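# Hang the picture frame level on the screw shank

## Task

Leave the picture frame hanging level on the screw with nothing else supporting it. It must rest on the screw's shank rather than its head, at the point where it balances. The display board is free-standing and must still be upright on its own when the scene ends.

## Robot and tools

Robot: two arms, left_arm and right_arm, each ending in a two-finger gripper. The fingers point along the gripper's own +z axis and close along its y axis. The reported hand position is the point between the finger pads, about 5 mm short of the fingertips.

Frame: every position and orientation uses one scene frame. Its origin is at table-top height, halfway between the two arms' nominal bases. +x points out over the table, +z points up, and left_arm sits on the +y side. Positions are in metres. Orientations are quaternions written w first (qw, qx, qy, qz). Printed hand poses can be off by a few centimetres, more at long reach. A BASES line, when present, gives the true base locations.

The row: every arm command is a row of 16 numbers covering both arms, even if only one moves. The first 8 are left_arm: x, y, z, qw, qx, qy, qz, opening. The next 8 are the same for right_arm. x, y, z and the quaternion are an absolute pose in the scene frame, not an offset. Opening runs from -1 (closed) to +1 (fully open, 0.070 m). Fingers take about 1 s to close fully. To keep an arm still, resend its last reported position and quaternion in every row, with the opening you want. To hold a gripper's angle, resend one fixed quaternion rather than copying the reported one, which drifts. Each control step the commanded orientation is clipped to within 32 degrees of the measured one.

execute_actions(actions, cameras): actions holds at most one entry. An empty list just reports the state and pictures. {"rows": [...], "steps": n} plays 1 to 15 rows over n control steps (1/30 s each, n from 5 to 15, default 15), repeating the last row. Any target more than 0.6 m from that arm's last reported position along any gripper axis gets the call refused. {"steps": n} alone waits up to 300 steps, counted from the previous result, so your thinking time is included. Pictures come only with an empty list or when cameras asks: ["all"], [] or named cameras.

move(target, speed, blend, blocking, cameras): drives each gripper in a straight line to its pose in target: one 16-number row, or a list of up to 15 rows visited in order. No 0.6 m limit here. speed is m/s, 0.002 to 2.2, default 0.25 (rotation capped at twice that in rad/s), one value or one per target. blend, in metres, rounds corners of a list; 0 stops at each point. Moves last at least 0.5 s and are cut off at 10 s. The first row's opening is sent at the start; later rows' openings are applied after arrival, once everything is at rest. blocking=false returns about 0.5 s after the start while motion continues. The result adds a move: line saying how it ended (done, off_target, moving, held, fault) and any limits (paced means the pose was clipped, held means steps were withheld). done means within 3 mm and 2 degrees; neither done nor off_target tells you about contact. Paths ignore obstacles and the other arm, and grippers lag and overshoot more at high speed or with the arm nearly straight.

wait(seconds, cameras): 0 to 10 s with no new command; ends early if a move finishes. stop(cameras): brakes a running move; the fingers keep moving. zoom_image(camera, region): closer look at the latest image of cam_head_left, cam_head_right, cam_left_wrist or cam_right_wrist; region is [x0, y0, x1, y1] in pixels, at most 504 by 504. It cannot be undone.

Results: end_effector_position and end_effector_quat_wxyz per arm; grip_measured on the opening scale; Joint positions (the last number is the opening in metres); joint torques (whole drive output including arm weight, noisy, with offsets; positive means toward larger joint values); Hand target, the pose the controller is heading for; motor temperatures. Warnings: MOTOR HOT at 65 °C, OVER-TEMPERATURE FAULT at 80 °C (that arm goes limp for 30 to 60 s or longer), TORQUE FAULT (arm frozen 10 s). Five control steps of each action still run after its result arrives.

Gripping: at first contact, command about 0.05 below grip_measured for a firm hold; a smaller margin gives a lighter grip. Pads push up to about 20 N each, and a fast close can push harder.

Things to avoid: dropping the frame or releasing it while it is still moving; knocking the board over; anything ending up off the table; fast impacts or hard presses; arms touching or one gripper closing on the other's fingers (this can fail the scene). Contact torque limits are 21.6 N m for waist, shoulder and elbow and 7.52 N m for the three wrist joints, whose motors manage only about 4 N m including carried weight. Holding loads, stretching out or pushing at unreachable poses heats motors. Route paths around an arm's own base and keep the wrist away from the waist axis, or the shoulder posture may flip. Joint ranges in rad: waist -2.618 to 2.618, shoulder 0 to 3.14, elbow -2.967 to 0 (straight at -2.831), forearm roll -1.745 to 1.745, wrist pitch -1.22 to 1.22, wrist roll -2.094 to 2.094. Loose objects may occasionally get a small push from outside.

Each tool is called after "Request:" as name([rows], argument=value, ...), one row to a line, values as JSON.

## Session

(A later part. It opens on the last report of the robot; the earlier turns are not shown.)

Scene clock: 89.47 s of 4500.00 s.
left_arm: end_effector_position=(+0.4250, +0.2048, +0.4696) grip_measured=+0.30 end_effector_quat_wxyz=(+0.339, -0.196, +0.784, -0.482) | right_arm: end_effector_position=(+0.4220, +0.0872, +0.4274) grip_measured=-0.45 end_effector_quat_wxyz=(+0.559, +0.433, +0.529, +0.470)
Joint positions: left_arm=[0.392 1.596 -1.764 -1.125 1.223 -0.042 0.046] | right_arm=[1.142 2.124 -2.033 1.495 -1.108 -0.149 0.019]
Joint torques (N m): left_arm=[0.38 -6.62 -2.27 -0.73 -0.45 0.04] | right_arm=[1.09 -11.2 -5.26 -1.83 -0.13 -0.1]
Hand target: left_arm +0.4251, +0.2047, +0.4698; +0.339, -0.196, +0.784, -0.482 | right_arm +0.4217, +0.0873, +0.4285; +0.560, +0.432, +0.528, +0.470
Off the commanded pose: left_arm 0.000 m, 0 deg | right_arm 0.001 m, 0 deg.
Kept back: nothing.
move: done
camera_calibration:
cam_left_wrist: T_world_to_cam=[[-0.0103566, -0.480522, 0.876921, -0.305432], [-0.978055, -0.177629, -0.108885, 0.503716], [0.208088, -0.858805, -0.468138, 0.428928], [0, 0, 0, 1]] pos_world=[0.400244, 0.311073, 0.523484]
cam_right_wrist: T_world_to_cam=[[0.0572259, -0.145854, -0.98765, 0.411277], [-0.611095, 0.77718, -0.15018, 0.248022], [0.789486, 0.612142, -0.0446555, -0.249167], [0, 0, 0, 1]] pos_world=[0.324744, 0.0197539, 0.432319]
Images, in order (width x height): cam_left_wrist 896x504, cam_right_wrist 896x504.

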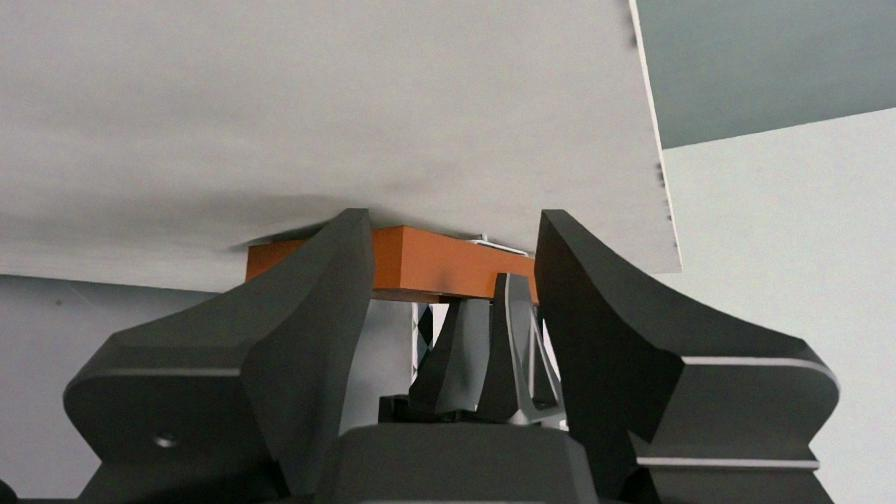

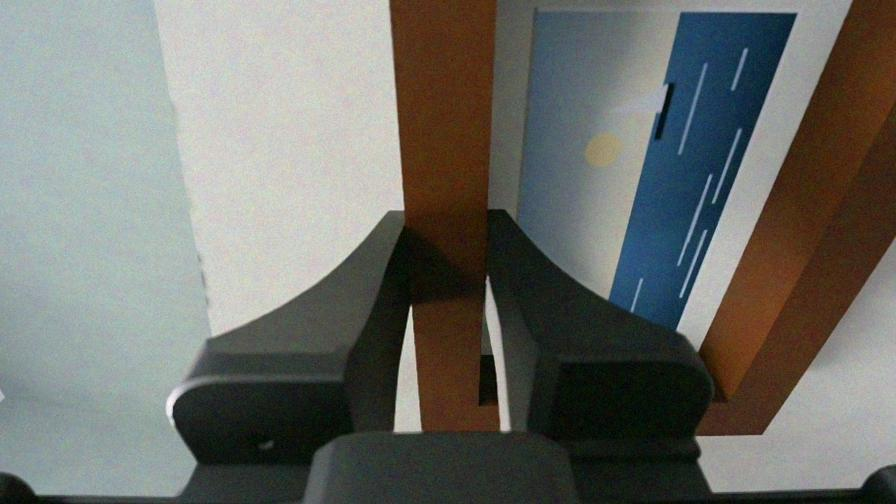

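Request:
move([
  [0.4251,0.2047,0.4698,0.339,-0.196,0.784,-0.482,0.3,0.4217,0.0873,0.4295,0.5595,0.4323,0.5279,0.4703,-0.51],
  [0.4251,0.2047,0.4698,0.339,-0.196,0.784,-0.482,0.3,0.4215,0.0828,0.4295,0.5376,0.4592,0.5042,0.4956,-0.51],
], speed=0.02, cameras=["cam_left_wrist"])

Request:
zoom_image(camera="cam_left_wrist", region=[440, 228, 540, 268])

Request:
move([
  [0.4251,0.2047,0.4698,0.339,-0.196,0.784,-0.482,0.3,0.4215,0.0783,0.4290,0.5142,0.4854,0.4790,0.5200,-0.51],
], speed=0.02, cameras=["cam_left_wrist","cam_right_wrist"])

Request:
zoom_image(camera="cam_left_wrist", region=[440, 228, 540, 268])

Scene clock: 92.57 s of 4500.00 s.
left_arm: end_effector_position=(+0.4250, +0.2048, +0.4696) grip_measured=+0.30 end_effector_quat_wxyz=(+0.339, -0.196, +0.784, -0.482) | right_arm: end_effector_position=(+0.4214, +0.0828, +0.4299) grip_measured=-0.45 end_effector_quat_wxyz=(+0.537, +0.459, +0.504, +0.496)
Joint positions: left_arm=[0.392 1.596 -1.764 -1.125 1.223 -0.042 0.045] | right_arm=[1.14 2.11 -2.016 1.489 -1.112 -0.044 0.019]
Joint torques (N m): left_arm=[0.42 -6.84 -2.25 -0.71 -0.44 0.06] | right_arm=[-0.19 -9.37 -3 -0.71 -0.11 0]
Hand target: left_arm +0.4251, +0.2047, +0.4698; +0.339, -0.196, +0.784, -0.482 | right_arm +0.4215, +0.0828, +0.4295; +0.538, +0.459, +0.504, +0.496
Off the commanded pose: left_arm 0.000 m, 0 deg | right_arm 0.000 m, 0 deg.
Kept back: nothing.
move: done
camera_calibration:
cam_left_wrist: T_world_to_cam=[[-0.0103566, -0.480522, 0.876921, -0.305432], [-0.978055, -0.177629, -0.108885, 0.503716], [0.208088, -0.858805, -0.468138, 0.428928], [0, 0, 0, 1]] pos_world=[0.400244, 0.311073, 0.523484]
Images, in order (width x height): cam_left_wrist 896x504.

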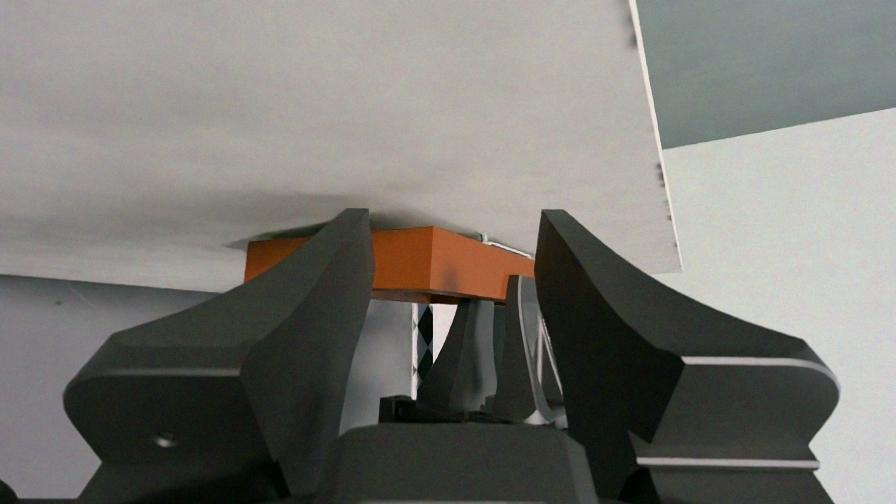

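Scaled by 5.040 from the camera's 896x504 image, which has a finer 1280x720 frame.

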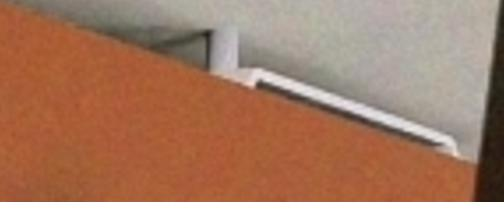

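Scene clock: 95.27 s of 4500.00 s.
left_arm: end_effector_position=(+0.4250, +0.2048, +0.4696) grip_measured=+0.30 end_effector_quat_wxyz=(+0.339, -0.196, +0.784, -0.482) | right_arm: end_effector_position=(+0.4213, +0.0788, +0.4288) grip_measured=-0.45 end_effector_quat_wxyz=(+0.514, +0.485, +0.479, +0.520)
Joint positions: left_arm=[0.392 1.596 -1.764 -1.125 1.223 -0.042 0.045] | right_arm=[1.138 2.098 -1.992 1.484 -1.117 0.068 0.019]
Joint torques (N m): left_arm=[0.41 -6.74 -2.08 -0.7 -0.44 0.05] | right_arm=[-0.62 -11.62 -4.09 -1.68 -0.28 0.04]
Hand target: left_arm +0.4251, +0.2047, +0.4698; +0.339, -0.196, +0.784, -0.482 | right_arm +0.4215, +0.0783, +0.4290; +0.514, +0.485, +0.479, +0.520
Off the commanded pose: left_arm 0.000 m, 0 deg | right_arm 0.001 m, 0 deg.
Kept back: nothing.
move: done
camera_calibration:
cam_left_wrist: T_world_to_cam=[[-0.0103566, -0.480522, 0.876921, -0.305432], [-0.978055, -0.177629, -0.108885, 0.503716], [0.208088, -0.858805, -0.468138, 0.428928], [0, 0, 0, 1]] pos_world=[0.400244, 0.311073, 0.523484]
cam_right_wrist: T_world_to_cam=[[0.059693, 0.0507748, -0.996925, 0.399004], [-0.612086, 0.790783, 0.00362573, 0.187704], [0.788535, 0.609987, 0.0782828, -0.29557], [0, 0, 0, 1]] pos_world=[0.32414, 0.0116012, 0.420234]
Images, in order (width x height): cam_left_wrist 896x504, cam_right_wrist 896x504.

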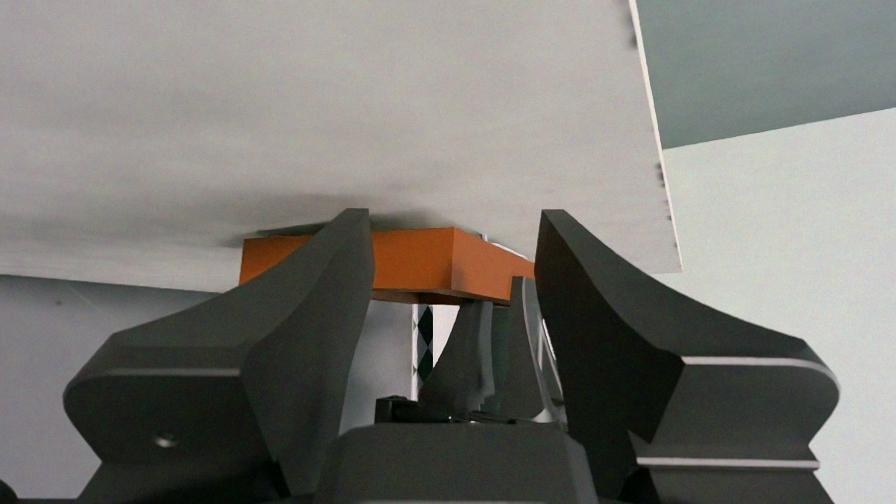

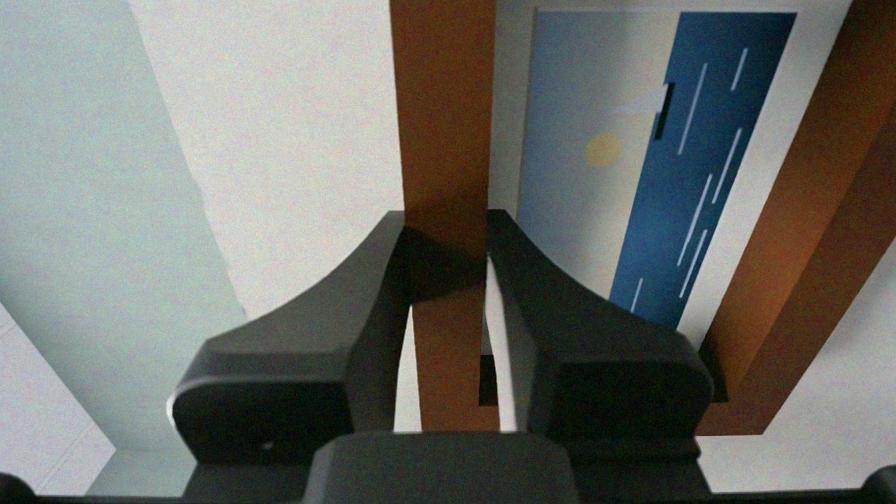

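Scaled by 5.040 from the camera's 896x504 image, which has a finer 1280x720 frame.

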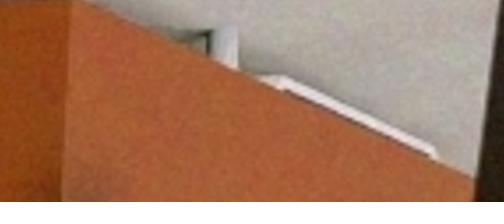

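Request:
move([
  [0.4251,0.2047,0.4698,0.339,-0.196,0.784,-0.482,0.3,0.4218,0.0783,0.4258,0.5142,0.4854,0.4790,0.5200,-0.51],
], speed=0.02, cameras=["cam_left_wrist"])

Request:
zoom_image(camera="cam_left_wrist", region=[440, 228, 540, 268])

Request:
move([
  [0.4251,0.2047,0.4698,0.339,-0.196,0.784,-0.482,0.3,0.4218,0.0783,0.4248,0.5142,0.4854,0.4790,0.5200,-0.51],
], speed=0.02, cameras=["cam_left_wrist"])

Request:
zoom_image(camera="cam_left_wrist", region=[440, 228, 540, 268])

Scene clock: 96.43 s of 4500.00 s.
left_arm: end_effector_position=(+0.4250, +0.2048, +0.4696) grip_measured=+0.30 end_effector_quat_wxyz=(+0.339, -0.196, +0.784, -0.482) | right_arm: end_effector_position=(+0.4214, +0.0783, +0.4281) grip_measured=-0.45 end_effector_quat_wxyz=(+0.515, +0.484, +0.478, +0.522)
Joint positions: left_arm=[0.392 1.596 -1.764 -1.125 1.223 -0.042 0.045] | right_arm=[1.137 2.095 -1.98 1.474 -1.117 0.082 0.019]
Joint torques (N m): left_arm=[0.39 -6.61 -1.95 -0.69 -0.47 0.03] | right_arm=[-1.79 -7.47 -1.62 0.76 -0.81 0.02]
Hand target: left_arm +0.4251, +0.2047, +0.4698; +0.339, -0.196, +0.784, -0.482 | right_arm +0.4218, +0.0783, +0.4258; +0.514, +0.485, +0.479, +0.520
Off the commanded pose: left_arm 0.000 m, 0 deg | right_arm 0.002 m, 0 deg.
Kept back: nothing.
move: done
camera_calibration:
cam_left_wrist: T_world_to_cam=[[-0.0103566, -0.480522, 0.876921, -0.305432], [-0.978055, -0.177629, -0.108885, 0.503716], [0.208088, -0.858805, -0.468138, 0.428928], [0, 0, 0, 1]] pos_world=[0.400244, 0.311073, 0.523484]
Images, in order (width x height): cam_left_wrist 896x504.

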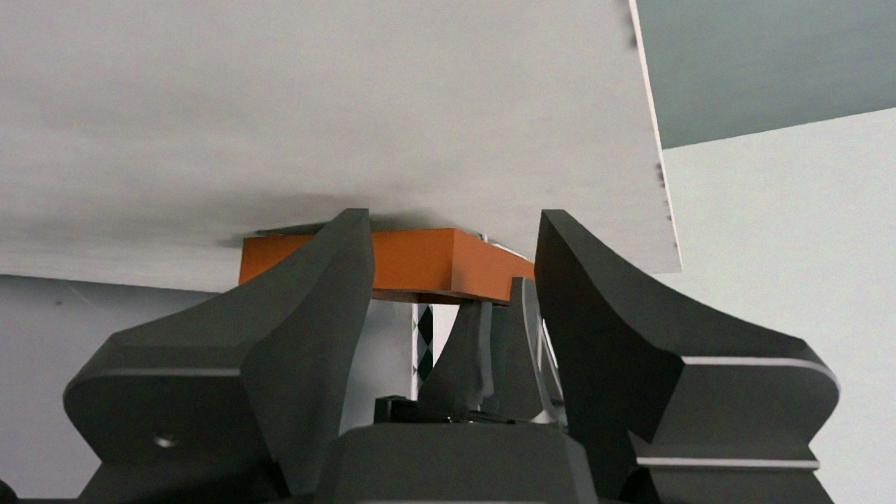

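Scaled by 5.040 from the camera's 896x504 image, which has a finer 1280x720 frame.

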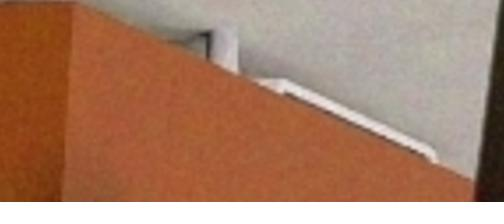

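Scene clock: 97.13 s of 4500.00 s.
left_arm: end_effector_position=(+0.4250, +0.2048, +0.4696) grip_measured=+0.30 end_effector_quat_wxyz=(+0.339, -0.196, +0.784, -0.482) | right_arm: end_effector_position=(+0.4214, +0.0785, +0.4269) grip_measured=-0.45 end_effector_quat_wxyz=(+0.515, +0.484, +0.478, +0.522)
Joint positions: left_arm=[0.392 1.596 -1.764 -1.125 1.223 -0.042 0.046] | right_arm=[1.137 2.095 -1.975 1.472 -1.117 0.086 0.019]
Joint torques (N m): left_arm=[0.4 -6.61 -2.25 -0.7 -0.48 0.04] | right_arm=[-2.96 -2.52 0.86 3.11 -1.44 -0.01]
Hand target: left_arm +0.4251, +0.2047, +0.4698; +0.339, -0.196, +0.784, -0.482 | right_arm +0.4218, +0.0783, +0.4248; +0.514, +0.485, +0.479, +0.520
Off the commanded pose: left_arm 0.000 m, 0 deg | right_arm 0.002 m, 0 deg.
Kept back: nothing.
move: done
camera_calibration:
cam_left_wrist: T_world_to_cam=[[-0.0103566, -0.480522, 0.876921, -0.305432], [-0.978055, -0.177629, -0.108885, 0.503716], [0.208088, -0.858805, -0.468138, 0.428928], [0, 0, 0, 1]] pos_world=[0.400244, 0.311073, 0.523484]
Images, in order (width x height): cam_left_wrist 896x504.

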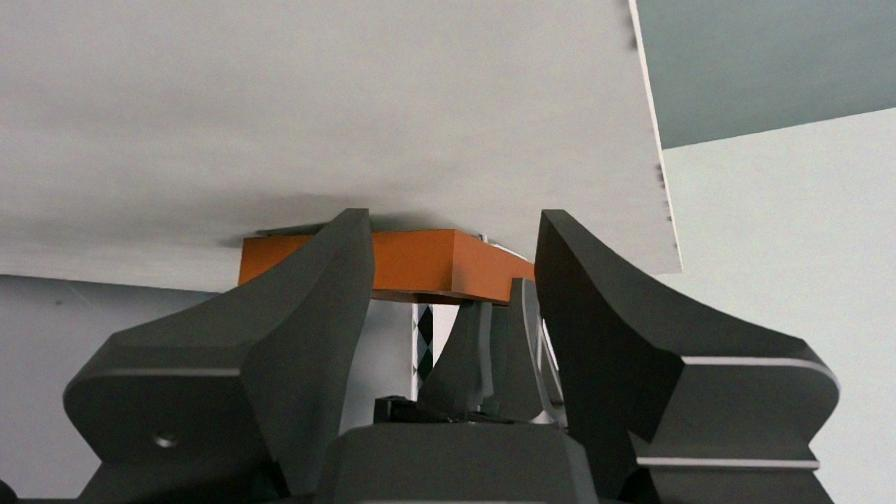

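Scaled by 5.040 from the camera's 896x504 image, which has a finer 1280x720 frame.

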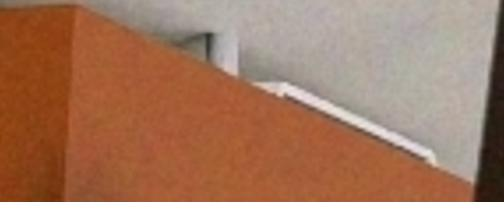

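Request:
move([
  [0.4251,0.2047,0.4698,0.339,-0.196,0.784,-0.482,0.3,0.4218,0.0783,0.4296,0.5142,0.4854,0.4790,0.5200,-0.51],
], speed=0.02, cameras=["cam_left_wrist"])

Request:
zoom_image(camera="cam_left_wrist", region=[465, 228, 525, 264])

Scene clock: 98.27 s of 4500.00 s.
left_arm: end_effector_position=(+0.4250, +0.2048, +0.4696) grip_measured=+0.30 end_effector_quat_wxyz=(+0.339, -0.196, +0.784, -0.482) | right_arm: end_effector_position=(+0.4218, +0.0783, +0.4276) grip_measured=-0.45 end_effector_quat_wxyz=(+0.514, +0.487, +0.480, +0.518)
Joint positions: left_arm=[0.392 1.596 -1.764 -1.125 1.223 -0.042 0.046] | right_arm=[1.137 2.099 -1.993 1.489 -1.119 0.064 0.019]
Joint torques (N m): left_arm=[0.41 -6.79 -2.18 -0.69 -0.45 0.03] | right_arm=[-4.72 -2.54 -1.36 1.73 -0.67 -0.31]
Hand target: left_arm +0.4251, +0.2047, +0.4698; +0.339, -0.196, +0.784, -0.482 | right_arm +0.4218, +0.0783, +0.4296; +0.514, +0.485, +0.479, +0.520
Off the commanded pose: left_arm 0.000 m, 0 deg | right_arm 0.002 m, 0 deg.
Kept back: nothing.
move: done
camera_calibration:
cam_left_wrist: T_world_to_cam=[[-0.0103566, -0.480522, 0.876921, -0.305432], [-0.978055, -0.177629, -0.108885, 0.503716], [0.208088, -0.858805, -0.468138, 0.428928], [0, 0, 0, 1]] pos_world=[0.400244, 0.311073, 0.523484]
Images, in order (width x height): cam_left_wrist 896x504.

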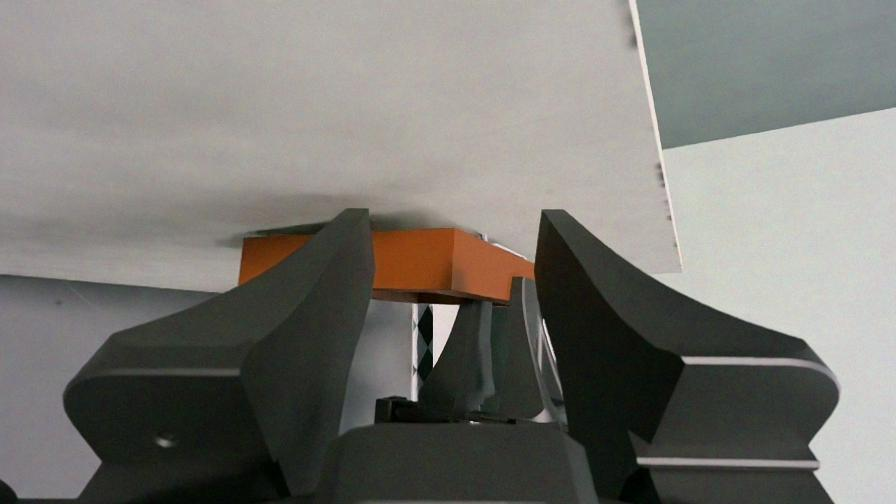

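Scaled by 8.400 from the camera's 896x504 image, which has a finer 1280x720 frame.

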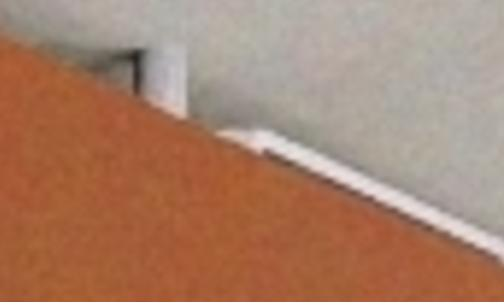

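Request:
move([
  [0.4251,0.2047,0.4698,0.339,-0.196,0.784,-0.482,0.3,0.4218,0.0790,0.4312,0.5142,0.4854,0.4790,0.5200,-0.51],
], speed=0.02, cameras=["cam_left_wrist"])

Request:
zoom_image(camera="cam_left_wrist", region=[465, 228, 525, 264])

Scene clock: 100.67 s of 4500.00 s.
left_arm: end_effector_position=(+0.4250, +0.2048, +0.4696) grip_measured=+0.30 end_effector_quat_wxyz=(+0.339, -0.196, +0.784, -0.482) | right_arm: end_effector_position=(+0.4221, +0.0784, +0.4316) grip_measured=-0.45 end_effector_quat_wxyz=(+0.514, +0.486, +0.478, +0.520)
Joint positions: left_arm=[0.392 1.596 -1.764 -1.125 1.223 -0.042 0.045] | right_arm=[1.136 2.101 -2.008 1.489 -1.117 0.055 0.019]
Joint torques (N m): left_arm=[0.36 -6.63 -2.26 -0.7 -0.46 0.04] | right_arm=[0.57 -9.88 -4.96 -1.75 0.06 -0.11]
Hand target: left_arm +0.4251, +0.2047, +0.4698; +0.339, -0.196, +0.784, -0.482 | right_arm +0.4218, +0.0790, +0.4312; +0.514, +0.485, +0.479, +0.520
Off the commanded pose: left_arm 0.000 m, 0 deg | right_arm 0.001 m, 0 deg.
Kept back: nothing.
move: done
camera_calibration:
cam_left_wrist: T_world_to_cam=[[-0.0103566, -0.480522, 0.876921, -0.305432], [-0.978055, -0.177629, -0.108885, 0.503716], [0.208088, -0.858805, -0.468138, 0.428928], [0, 0, 0, 1]] pos_world=[0.400244, 0.311073, 0.523484]
Images, in order (width x height): cam_left_wrist 896x504.

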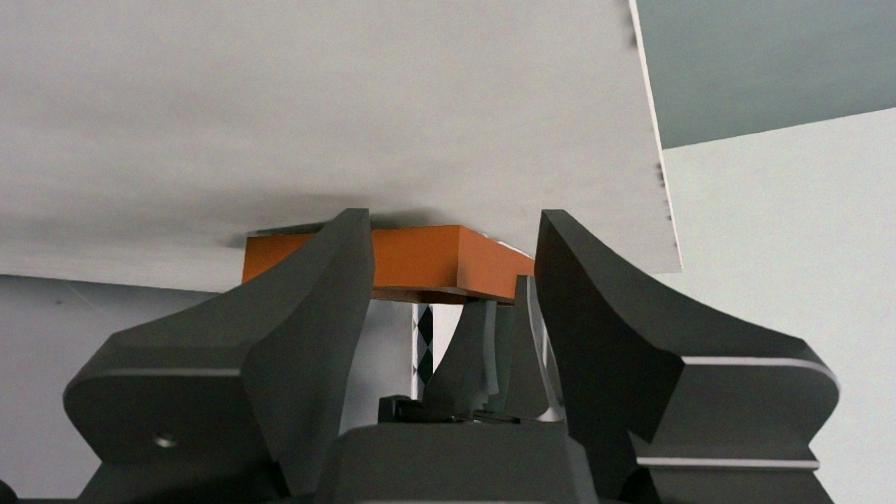

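Scaled by 8.400 from the camera's 896x504 image, which has a finer 1280x720 frame.

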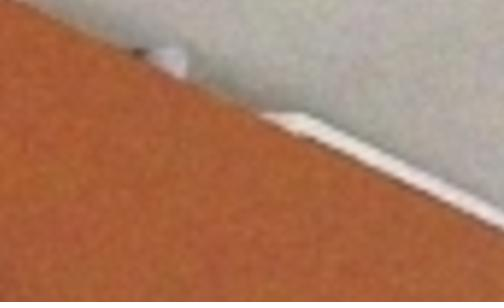

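Request:
move([
  [0.4251,0.2047,0.4698,0.339,-0.196,0.784,-0.482,0.3,0.4222,0.0812,0.4308,0.5142,0.4854,0.4790,0.5200,-0.51],
  [0.4251,0.2047,0.4698,0.339,-0.196,0.784,-0.482,0.3,0.4222,0.0812,0.4275,0.5142,0.4854,0.4790,0.5200,-0.51],
], speed=0.02, cameras=["cam_left_wrist"])

Request:
zoom_image(camera="cam_left_wrist", region=[465, 228, 525, 264])

Request:
move([
  [0.4251,0.2047,0.4698,0.339,-0.196,0.784,-0.482,0.3,0.4222,0.0812,0.4255,0.5142,0.4854,0.4790,0.5200,-0.51],
], speed=0.02, cameras=["cam_left_wrist"])

Request:
zoom_image(camera="cam_left_wrist", region=[465, 228, 525, 264])

Scene clock: 101.83 s of 4500.00 s.
left_arm: end_effector_position=(+0.4250, +0.2048, +0.4696) grip_measured=+0.30 end_effector_quat_wxyz=(+0.339, -0.196, +0.784, -0.482) | right_arm: end_effector_position=(+0.4225, +0.0815, +0.4270) grip_measured=-0.45 end_effector_quat_wxyz=(+0.514, +0.485, +0.479, +0.520)
Joint positions: left_arm=[0.392 1.596 -1.764 -1.125 1.223 -0.042 0.046] | right_arm=[1.138 2.112 -2.008 1.485 -1.118 0.064 0.019]
Joint torques (N m): left_arm=[0.46 -6.46 -2.18 -0.69 -0.46 0.01] | right_arm=[-0.29 -11.89 -4.15 -1.63 -0.14 0.05]
Hand target: left_arm +0.4251, +0.2047, +0.4698; +0.339, -0.196, +0.784, -0.482 | right_arm +0.4222, +0.0812, +0.4275; +0.514, +0.485, +0.479, +0.520
Off the commanded pose: left_arm 0.000 m, 0 deg | right_arm 0.001 m, 0 deg.
Kept back: nothing.
move: done
camera_calibration:
cam_left_wrist: T_world_to_cam=[[-0.0103566, -0.480522, 0.876921, -0.305432], [-0.978055, -0.177629, -0.108885, 0.503716], [0.208088, -0.858805, -0.468138, 0.428928], [0, 0, 0, 1]] pos_world=[0.400244, 0.311073, 0.523484]
Images, in order (width x height): cam_left_wrist 896x504.

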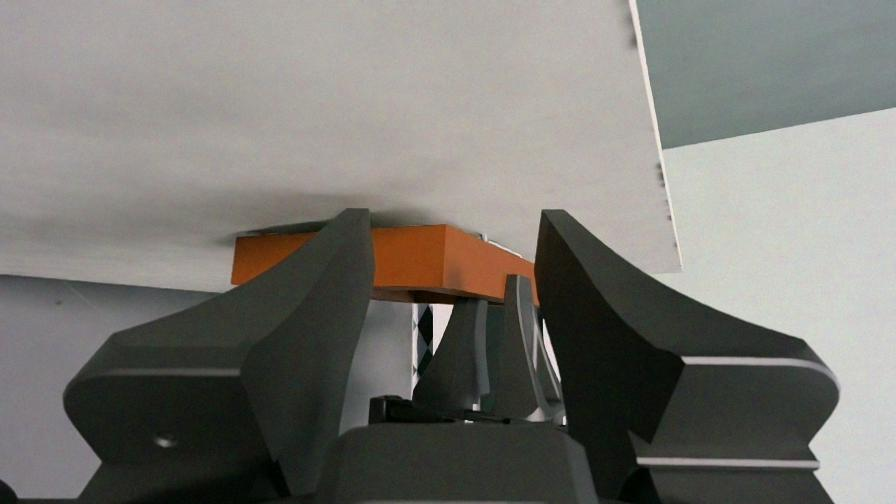

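Scaled by 8.400 from the camera's 896x504 image, which has a finer 1280x720 frame.

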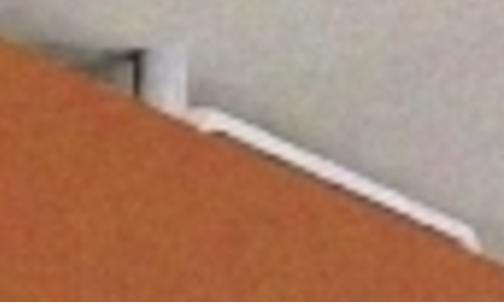

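Scene clock: 102.53 s of 4500.00 s.
left_arm: end_effector_position=(+0.4250, +0.2048, +0.4696) grip_measured=+0.30 end_effector_quat_wxyz=(+0.339, -0.196, +0.784, -0.482) | right_arm: end_effector_position=(+0.4223, +0.0809, +0.4264) grip_measured=-0.45 end_effector_quat_wxyz=(+0.514, +0.485, +0.478, +0.521)
Joint positions: left_arm=[0.392 1.596 -1.764 -1.125 1.223 -0.042 0.046] | right_arm=[1.138 2.109 -2 1.48 -1.119 0.073 0.019]
Joint torques (N m): left_arm=[0.51 -6.64 -1.95 -0.71 -0.46 0.02] | right_arm=[-0.29 -10.18 -3.51 -1.2 -0.17 0.08]
Hand target: left_arm +0.4251, +0.2047, +0.4698; +0.339, -0.196, +0.784, -0.482 | right_arm +0.4222, +0.0812, +0.4255; +0.514, +0.485, +0.479, +0.520
Off the commanded pose: left_arm 0.000 m, 0 deg | right_arm 0.001 m, 0 deg.
Kept back: nothing.
move: done
camera_calibration:
cam_left_wrist: T_world_to_cam=[[-0.0103566, -0.480522, 0.876921, -0.305432], [-0.978055, -0.177629, -0.108885, 0.503716], [0.208088, -0.858805, -0.468138, 0.428928], [0, 0, 0, 1]] pos_world=[0.400244, 0.311073, 0.523484]
Images, in order (width x height): cam_left_wrist 896x504.

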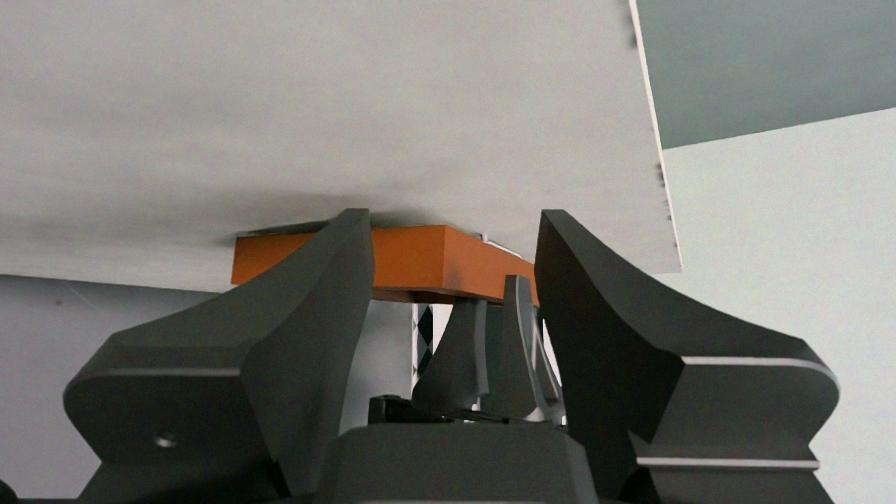

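Scaled by 8.400 from the camera's 896x504 image, which has a finer 1280x720 frame.

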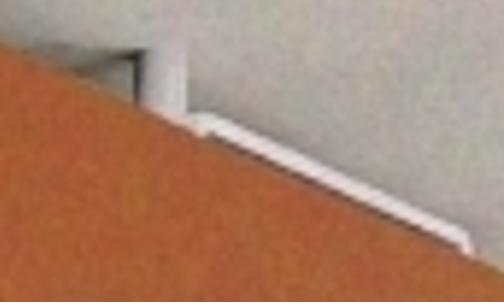

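Request:
move([
  [0.4251,0.2047,0.4698,0.339,-0.196,0.784,-0.482,0.3,0.4223,0.0812,0.4246,0.5142,0.4854,0.4790,0.5200,-0.51],
], speed=0.02, cameras=["cam_left_wrist"])

Request:
zoom_image(camera="cam_left_wrist", region=[465, 228, 525, 264])

Scene clock: 103.50 s of 4500.00 s.
left_arm: end_effector_position=(+0.4250, +0.2048, +0.4696) grip_measured=+0.30 end_effector_quat_wxyz=(+0.339, -0.196, +0.784, -0.482) | right_arm: end_effector_position=(+0.4223, +0.0809, +0.4255) grip_measured=-0.45 end_effector_quat_wxyz=(+0.515, +0.485, +0.478, +0.520)
Joint positions: left_arm=[0.392 1.596 -1.764 -1.125 1.223 -0.042 0.045] | right_arm=[1.138 2.109 -1.996 1.479 -1.12 0.077 0.019]
Joint torques (N m): left_arm=[0.4 -6.67 -2.11 -0.69 -0.47 0.02] | right_arm=[-0.21 -7.78 -2.48 -0.37 0.3 0.11]
Hand target: left_arm +0.4251, +0.2047, +0.4698; +0.339, -0.196, +0.784, -0.482 | right_arm +0.4223, +0.0812, +0.4246; +0.514, +0.485, +0.479, +0.520
Off the commanded pose: left_arm 0.000 m, 0 deg | right_arm 0.001 m, 0 deg.
Kept back: nothing.
move: done
camera_calibration:
cam_left_wrist: T_world_to_cam=[[-0.0103566, -0.480522, 0.876921, -0.305432], [-0.978055, -0.177629, -0.108885, 0.503716], [0.208088, -0.858805, -0.468138, 0.428928], [0, 0, 0, 1]] pos_world=[0.400244, 0.311073, 0.523484]
Images, in order (width x height): cam_left_wrist 896x504.

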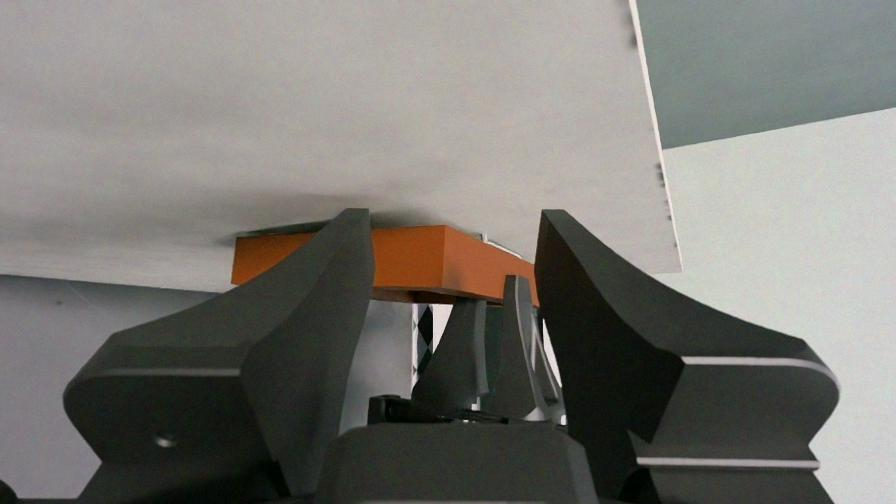

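Scaled by 8.400 from the camera's 896x504 image, which has a finer 1280x720 frame.

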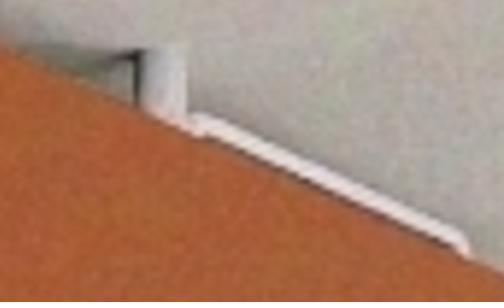

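Request:
move([
  [0.4251,0.2047,0.4698,0.339,-0.196,0.784,-0.482,0.3,0.4223,0.0811,0.4252,0.5142,0.4854,0.4790,0.5200,-0.48],
  [0.4251,0.2047,0.4698,0.339,-0.196,0.784,-0.482,0.3,0.4223,0.0811,0.4252,0.5142,0.4854,0.4790,0.5200,-0.45],
  [0.4251,0.2047,0.4698,0.339,-0.196,0.784,-0.482,0.3,0.4223,0.0811,0.4252,0.5142,0.4854,0.4790,0.5200,-0.43],
  [0.4251,0.2047,0.4698,0.339,-0.196,0.784,-0.482,0.3,0.4223,0.0811,0.4252,0.5142,0.4854,0.4790,0.5200,-0.41],
], speed=0.02, cameras=["cam_left_wrist","cam_right_wrist"])

Request:
zoom_image(camera="cam_left_wrist", region=[465, 228, 525, 264])

Scene clock: 106.43 s of 4500.00 s.
left_arm: end_effector_position=(+0.4250, +0.2048, +0.4696) grip_measured=+0.30 end_effector_quat_wxyz=(+0.339, -0.196, +0.784, -0.482) | right_arm: end_effector_position=(+0.4225, +0.0816, +0.4244) grip_measured=-0.41 end_effector_quat_wxyz=(+0.514, +0.485, +0.480, +0.520)
Joint positions: left_arm=[0.392 1.596 -1.764 -1.125 1.223 -0.042 0.045] | right_arm=[1.138 2.111 -1.997 1.481 -1.118 0.075 0.021]
Joint torques (N m): left_arm=[0.46 -6.63 -2.31 -0.69 -0.47 0.02] | right_arm=[0.89 -9.78 -3.07 -0.74 -0.28 -0.11]
Hand target: left_arm +0.4251, +0.2047, +0.4698; +0.339, -0.196, +0.784, -0.482 | right_arm +0.4223, +0.0811, +0.4252; +0.514, +0.485, +0.479, +0.520
Off the commanded pose: left_arm 0.000 m, 0 deg | right_arm 0.001 m, 0 deg.
Kept back: nothing.
move: done
camera_calibration:
cam_left_wrist: T_world_to_cam=[[-0.0103566, -0.480522, 0.876921, -0.305432], [-0.978055, -0.177629, -0.108885, 0.503716], [0.208088, -0.858805, -0.468138, 0.428928], [0, 0, 0, 1]] pos_world=[0.400244, 0.311073, 0.523484]
cam_right_wrist: T_world_to_cam=[[0.0586346, 0.050023, -0.997025, 0.394902], [-0.612036, 0.790821, 0.00368366, 0.186138], [0.788653, 0.61, 0.0769854, -0.297307], [0, 0, 0, 1]] pos_world=[0.325241, 0.0144011, 0.41593]
Images, in order (width x height): cam_left_wrist 896x504, cam_right_wrist 896x504.

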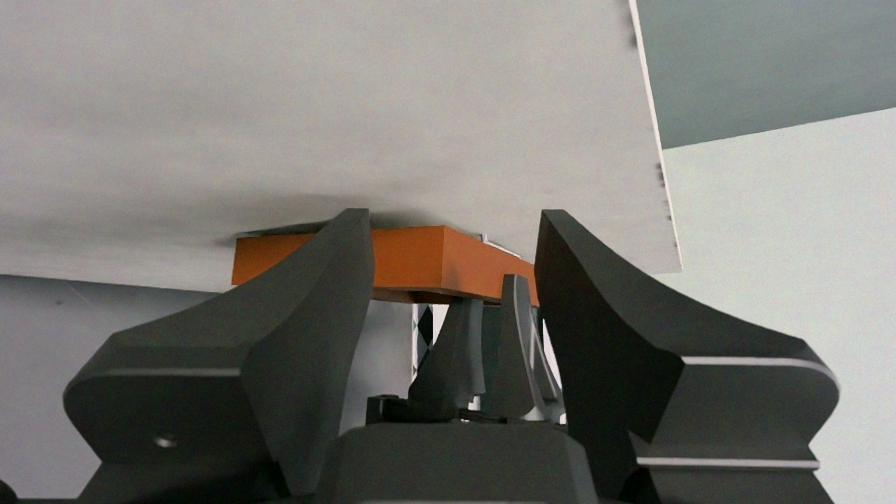

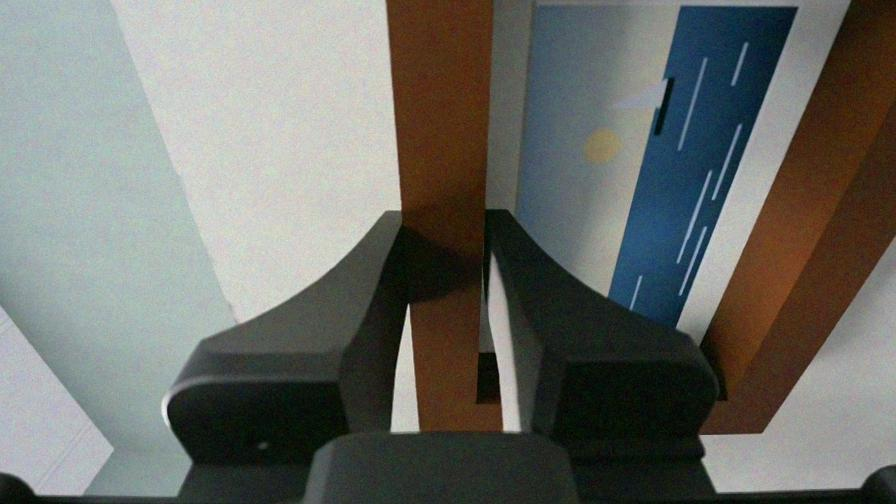

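Scaled by 8.400 from the camera's 896x504 image, which has a finer 1280x720 frame.

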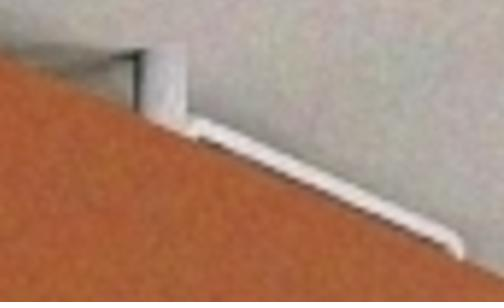

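Request:
move([
  [0.4251,0.2047,0.4698,0.339,-0.196,0.784,-0.482,0.3,0.4223,0.0811,0.4252,0.5142,0.4854,0.4790,0.5200,-0.38],
  [0.4251,0.2047,0.4698,0.339,-0.196,0.784,-0.482,0.3,0.4223,0.0811,0.4252,0.5142,0.4854,0.4790,0.5200,-0.25],
  [0.4251,0.2047,0.4698,0.339,-0.196,0.784,-0.482,0.3,0.4223,0.0811,0.4252,0.5142,0.4854,0.4790,0.5200,0.2],
], speed=0.02)

Request:
zoom_image(camera="cam_left_wrist", region=[465, 228, 525, 264])

Scene clock: 108.23 s of 4500.00 s.
left_arm: end_effector_position=(+0.4250, +0.2048, +0.4696) grip_measured=+0.30 end_effector_quat_wxyz=(+0.339, -0.196, +0.784, -0.482) | right_arm: end_effector_position=(+0.4224, +0.0812, +0.4248) grip_measured=+0.20 end_effector_quat_wxyz=(+0.514, +0.486, +0.479, +0.520)
Joint positions: left_arm=[0.392 1.596 -1.764 -1.125 1.223 -0.042 0.045] | right_arm=[1.138 2.11 -1.997 1.481 -1.119 0.075 0.042]
Joint torques (N m): left_arm=[0.38 -6.48 -2.09 -0.68 -0.49 0] | right_arm=[-0.07 -10.56 -4.56 -1.23 0.05 0.1]
Hand target: left_arm +0.4251, +0.2047, +0.4698; +0.339, -0.196, +0.784, -0.482 | right_arm +0.4223, +0.0811, +0.4252; +0.514, +0.485, +0.479, +0.520
Off the commanded pose: left_arm 0.000 m, 0 deg | right_arm 0.000 m, 0 deg.
Kept back: nothing.
move: done
camera_calibration:
cam_left_wrist: T_world_to_cam=[[-0.0103566, -0.480522, 0.876921, -0.305432], [-0.978055, -0.177629, -0.108885, 0.503716], [0.208088, -0.858805, -0.468138, 0.428928], [0, 0, 0, 1]] pos_world=[0.400244, 0.311073, 0.523484]
cam_right_wrist: T_world_to_cam=[[0.0590974, 0.0507561, -0.996961, 0.395137], [-0.611377, 0.791329, 0.00404625, 0.185943], [0.78913, 0.60928, 0.0777966, -0.29756], [0, 0, 0, 1]] pos_world=[0.325143, 0.0140994, 0.416333]

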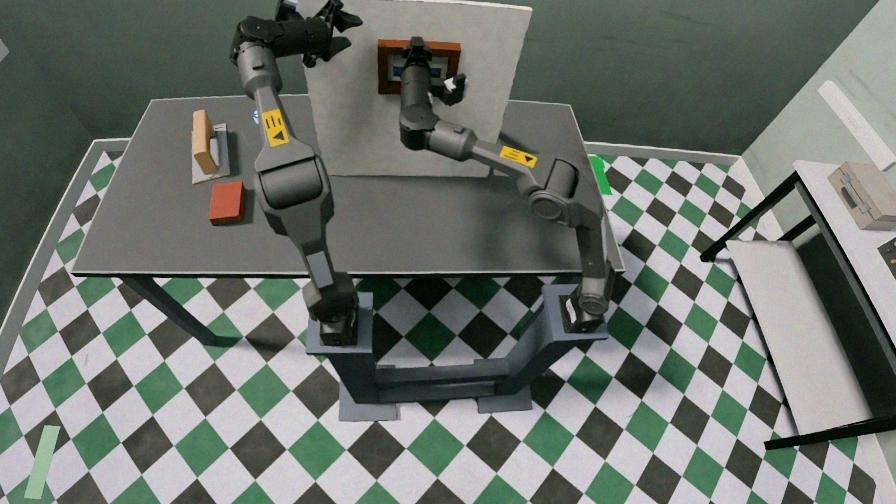

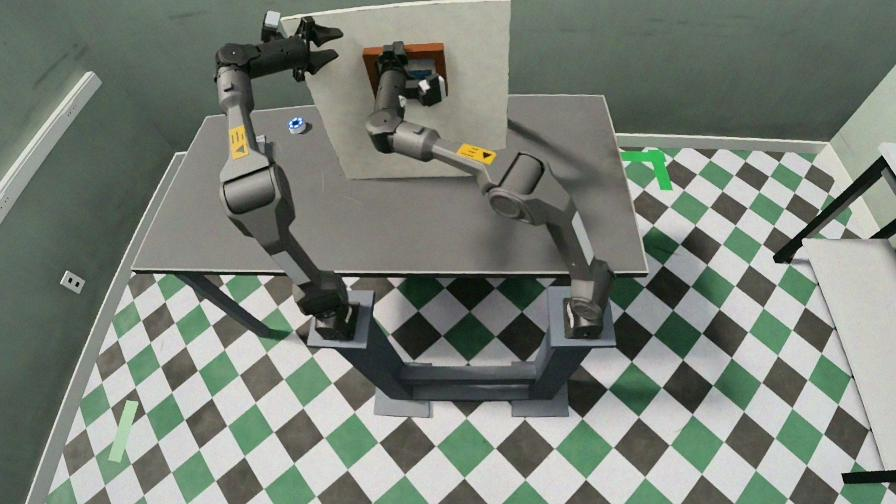

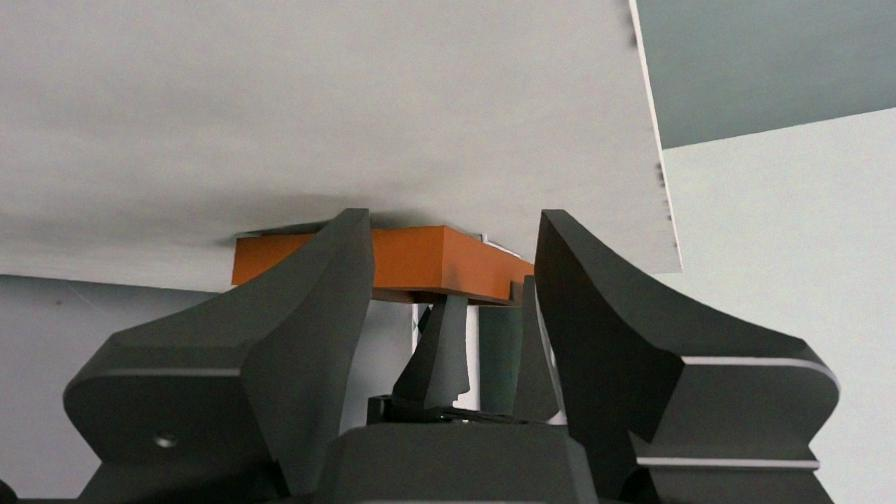

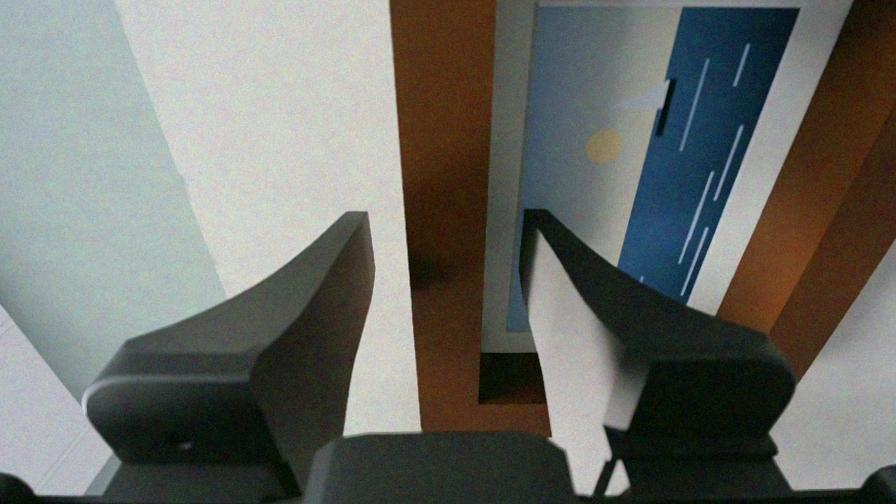

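Scaled by 8.400 from the camera's 896x504 image, which has a finer 1280x720 frame.

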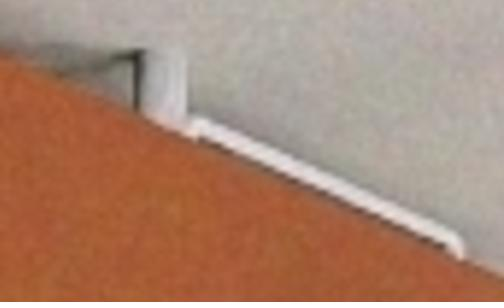

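Request:
move([
  [0.4251,0.2047,0.4698,0.339,-0.196,0.784,-0.482,0.3,0.365,0.0811,0.4212,0.5142,0.4854,0.4790,0.5200,0.2],
  [0.4251,0.2047,0.4698,0.339,-0.196,0.784,-0.482,0.3,0.35,0.01,0.46,0.707,0,0.707,0,-1],
  [0.4251,0.2047,0.4698,0.339,-0.196,0.784,-0.482,0.3,0.43,0.012,0.465,0.707,0,0.707,0,-1],
], speed=[0.06,0.12,0.1])

Request:
zoom_image(camera="cam_left_wrist", region=[465, 228, 525, 264])

Scene clock: 118.80 s of 4500.00 s.
left_arm: end_effector_position=(+0.4250, +0.2048, +0.4696) grip_measured=+0.30 end_effector_quat_wxyz=(+0.339, -0.196, +0.784, -0.482) | right_arm: end_effector_position=(+0.4303, +0.0122, +0.4649) grip_measured=-1.00 end_effector_quat_wxyz=(+0.707, +0.000, +0.707, +0.000)
Joint positions: left_arm=[0.392 1.596 -1.764 -1.125 1.223 -0.042 0.045] | right_arm=[1.038 1.882 -1.852 1.607 -1.015 -1.639 0]
Joint torques (N m): left_arm=[0.45 -6.44 -2.22 -0.65 -0.49 -0.03] | right_arm=[0.73 -9.06 -3.62 -1.13 -0.1 0.23]
Hand target: left_arm +0.4251, +0.2047, +0.4698; +0.339, -0.196, +0.784, -0.482 | right_arm +0.4300, +0.0120, +0.4650; +0.707, +0.000, +0.707, +0.000
Off the commanded pose: left_arm 0.000 m, 0 deg | right_arm 0.000 m, 0 deg.
Kept back: nothing.
move: done
camera_calibration:
cam_left_wrist: T_world_to_cam=[[-0.0103566, -0.480522, 0.876921, -0.305432], [-0.978055, -0.177629, -0.108885, 0.503716], [0.208088, -0.858805, -0.468138, 0.428928], [0, 0, 0, 1]] pos_world=[0.400244, 0.311073, 0.523484]
cam_right_wrist: T_world_to_cam=[[-0.0094226, -0.999218, -0.0384103, 0.034829], [-0.610344, 0.0361738, -0.79131, 0.623813], [0.792081, 0.0159873, -0.610207, 0.0610172], [0, 0, 0, 1]] pos_world=[0.332738, 0.0112606, 0.5322]

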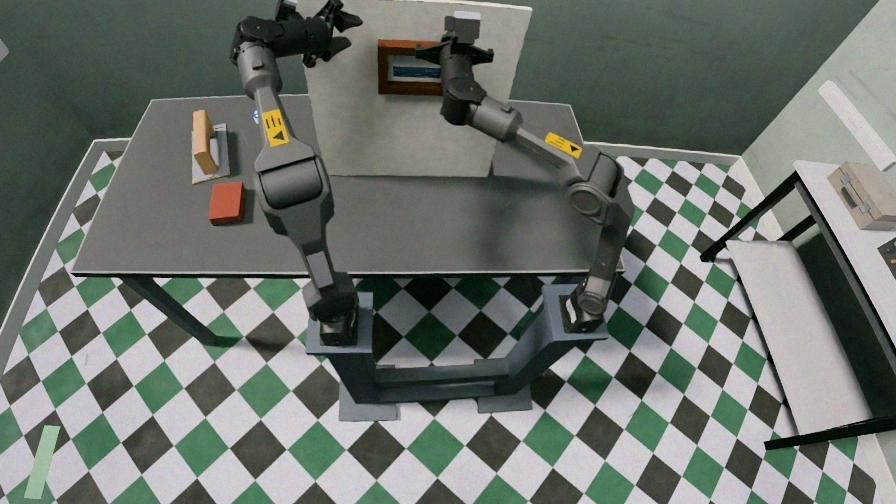

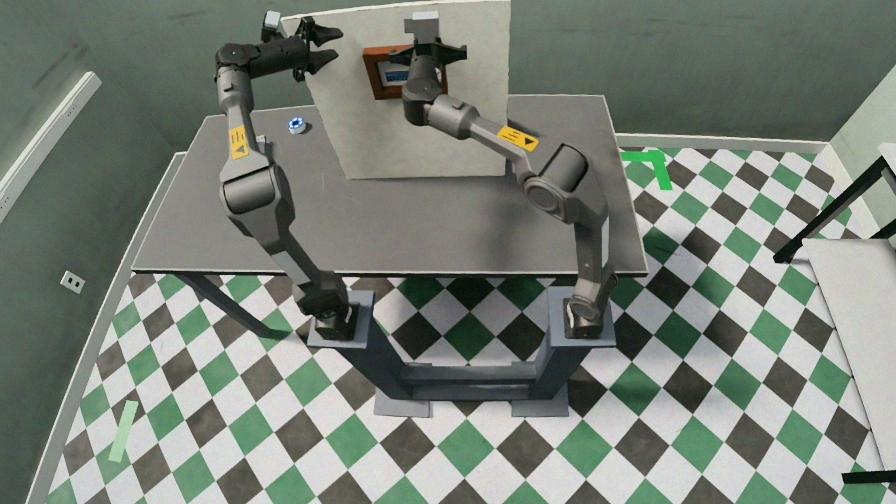

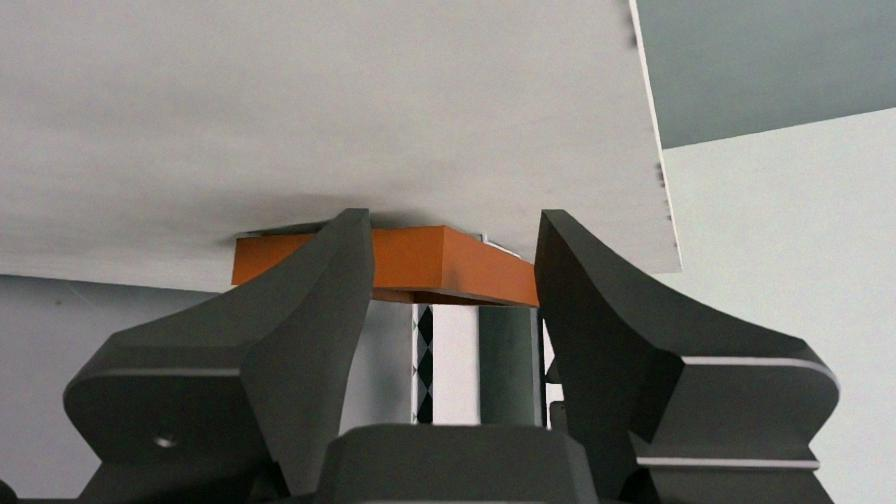

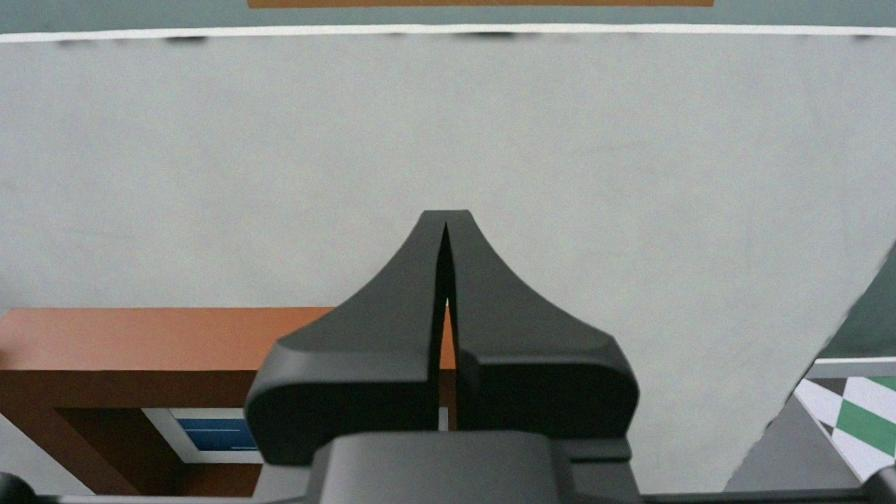

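Scaled by 8.400 from the camera's 896x504 image, which has a finer 1280x720 frame.

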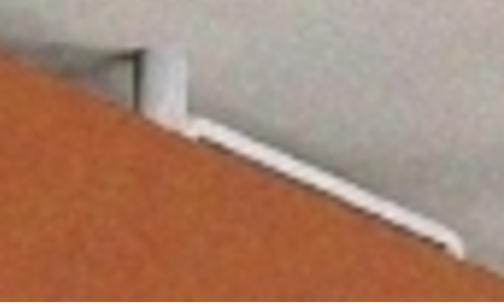

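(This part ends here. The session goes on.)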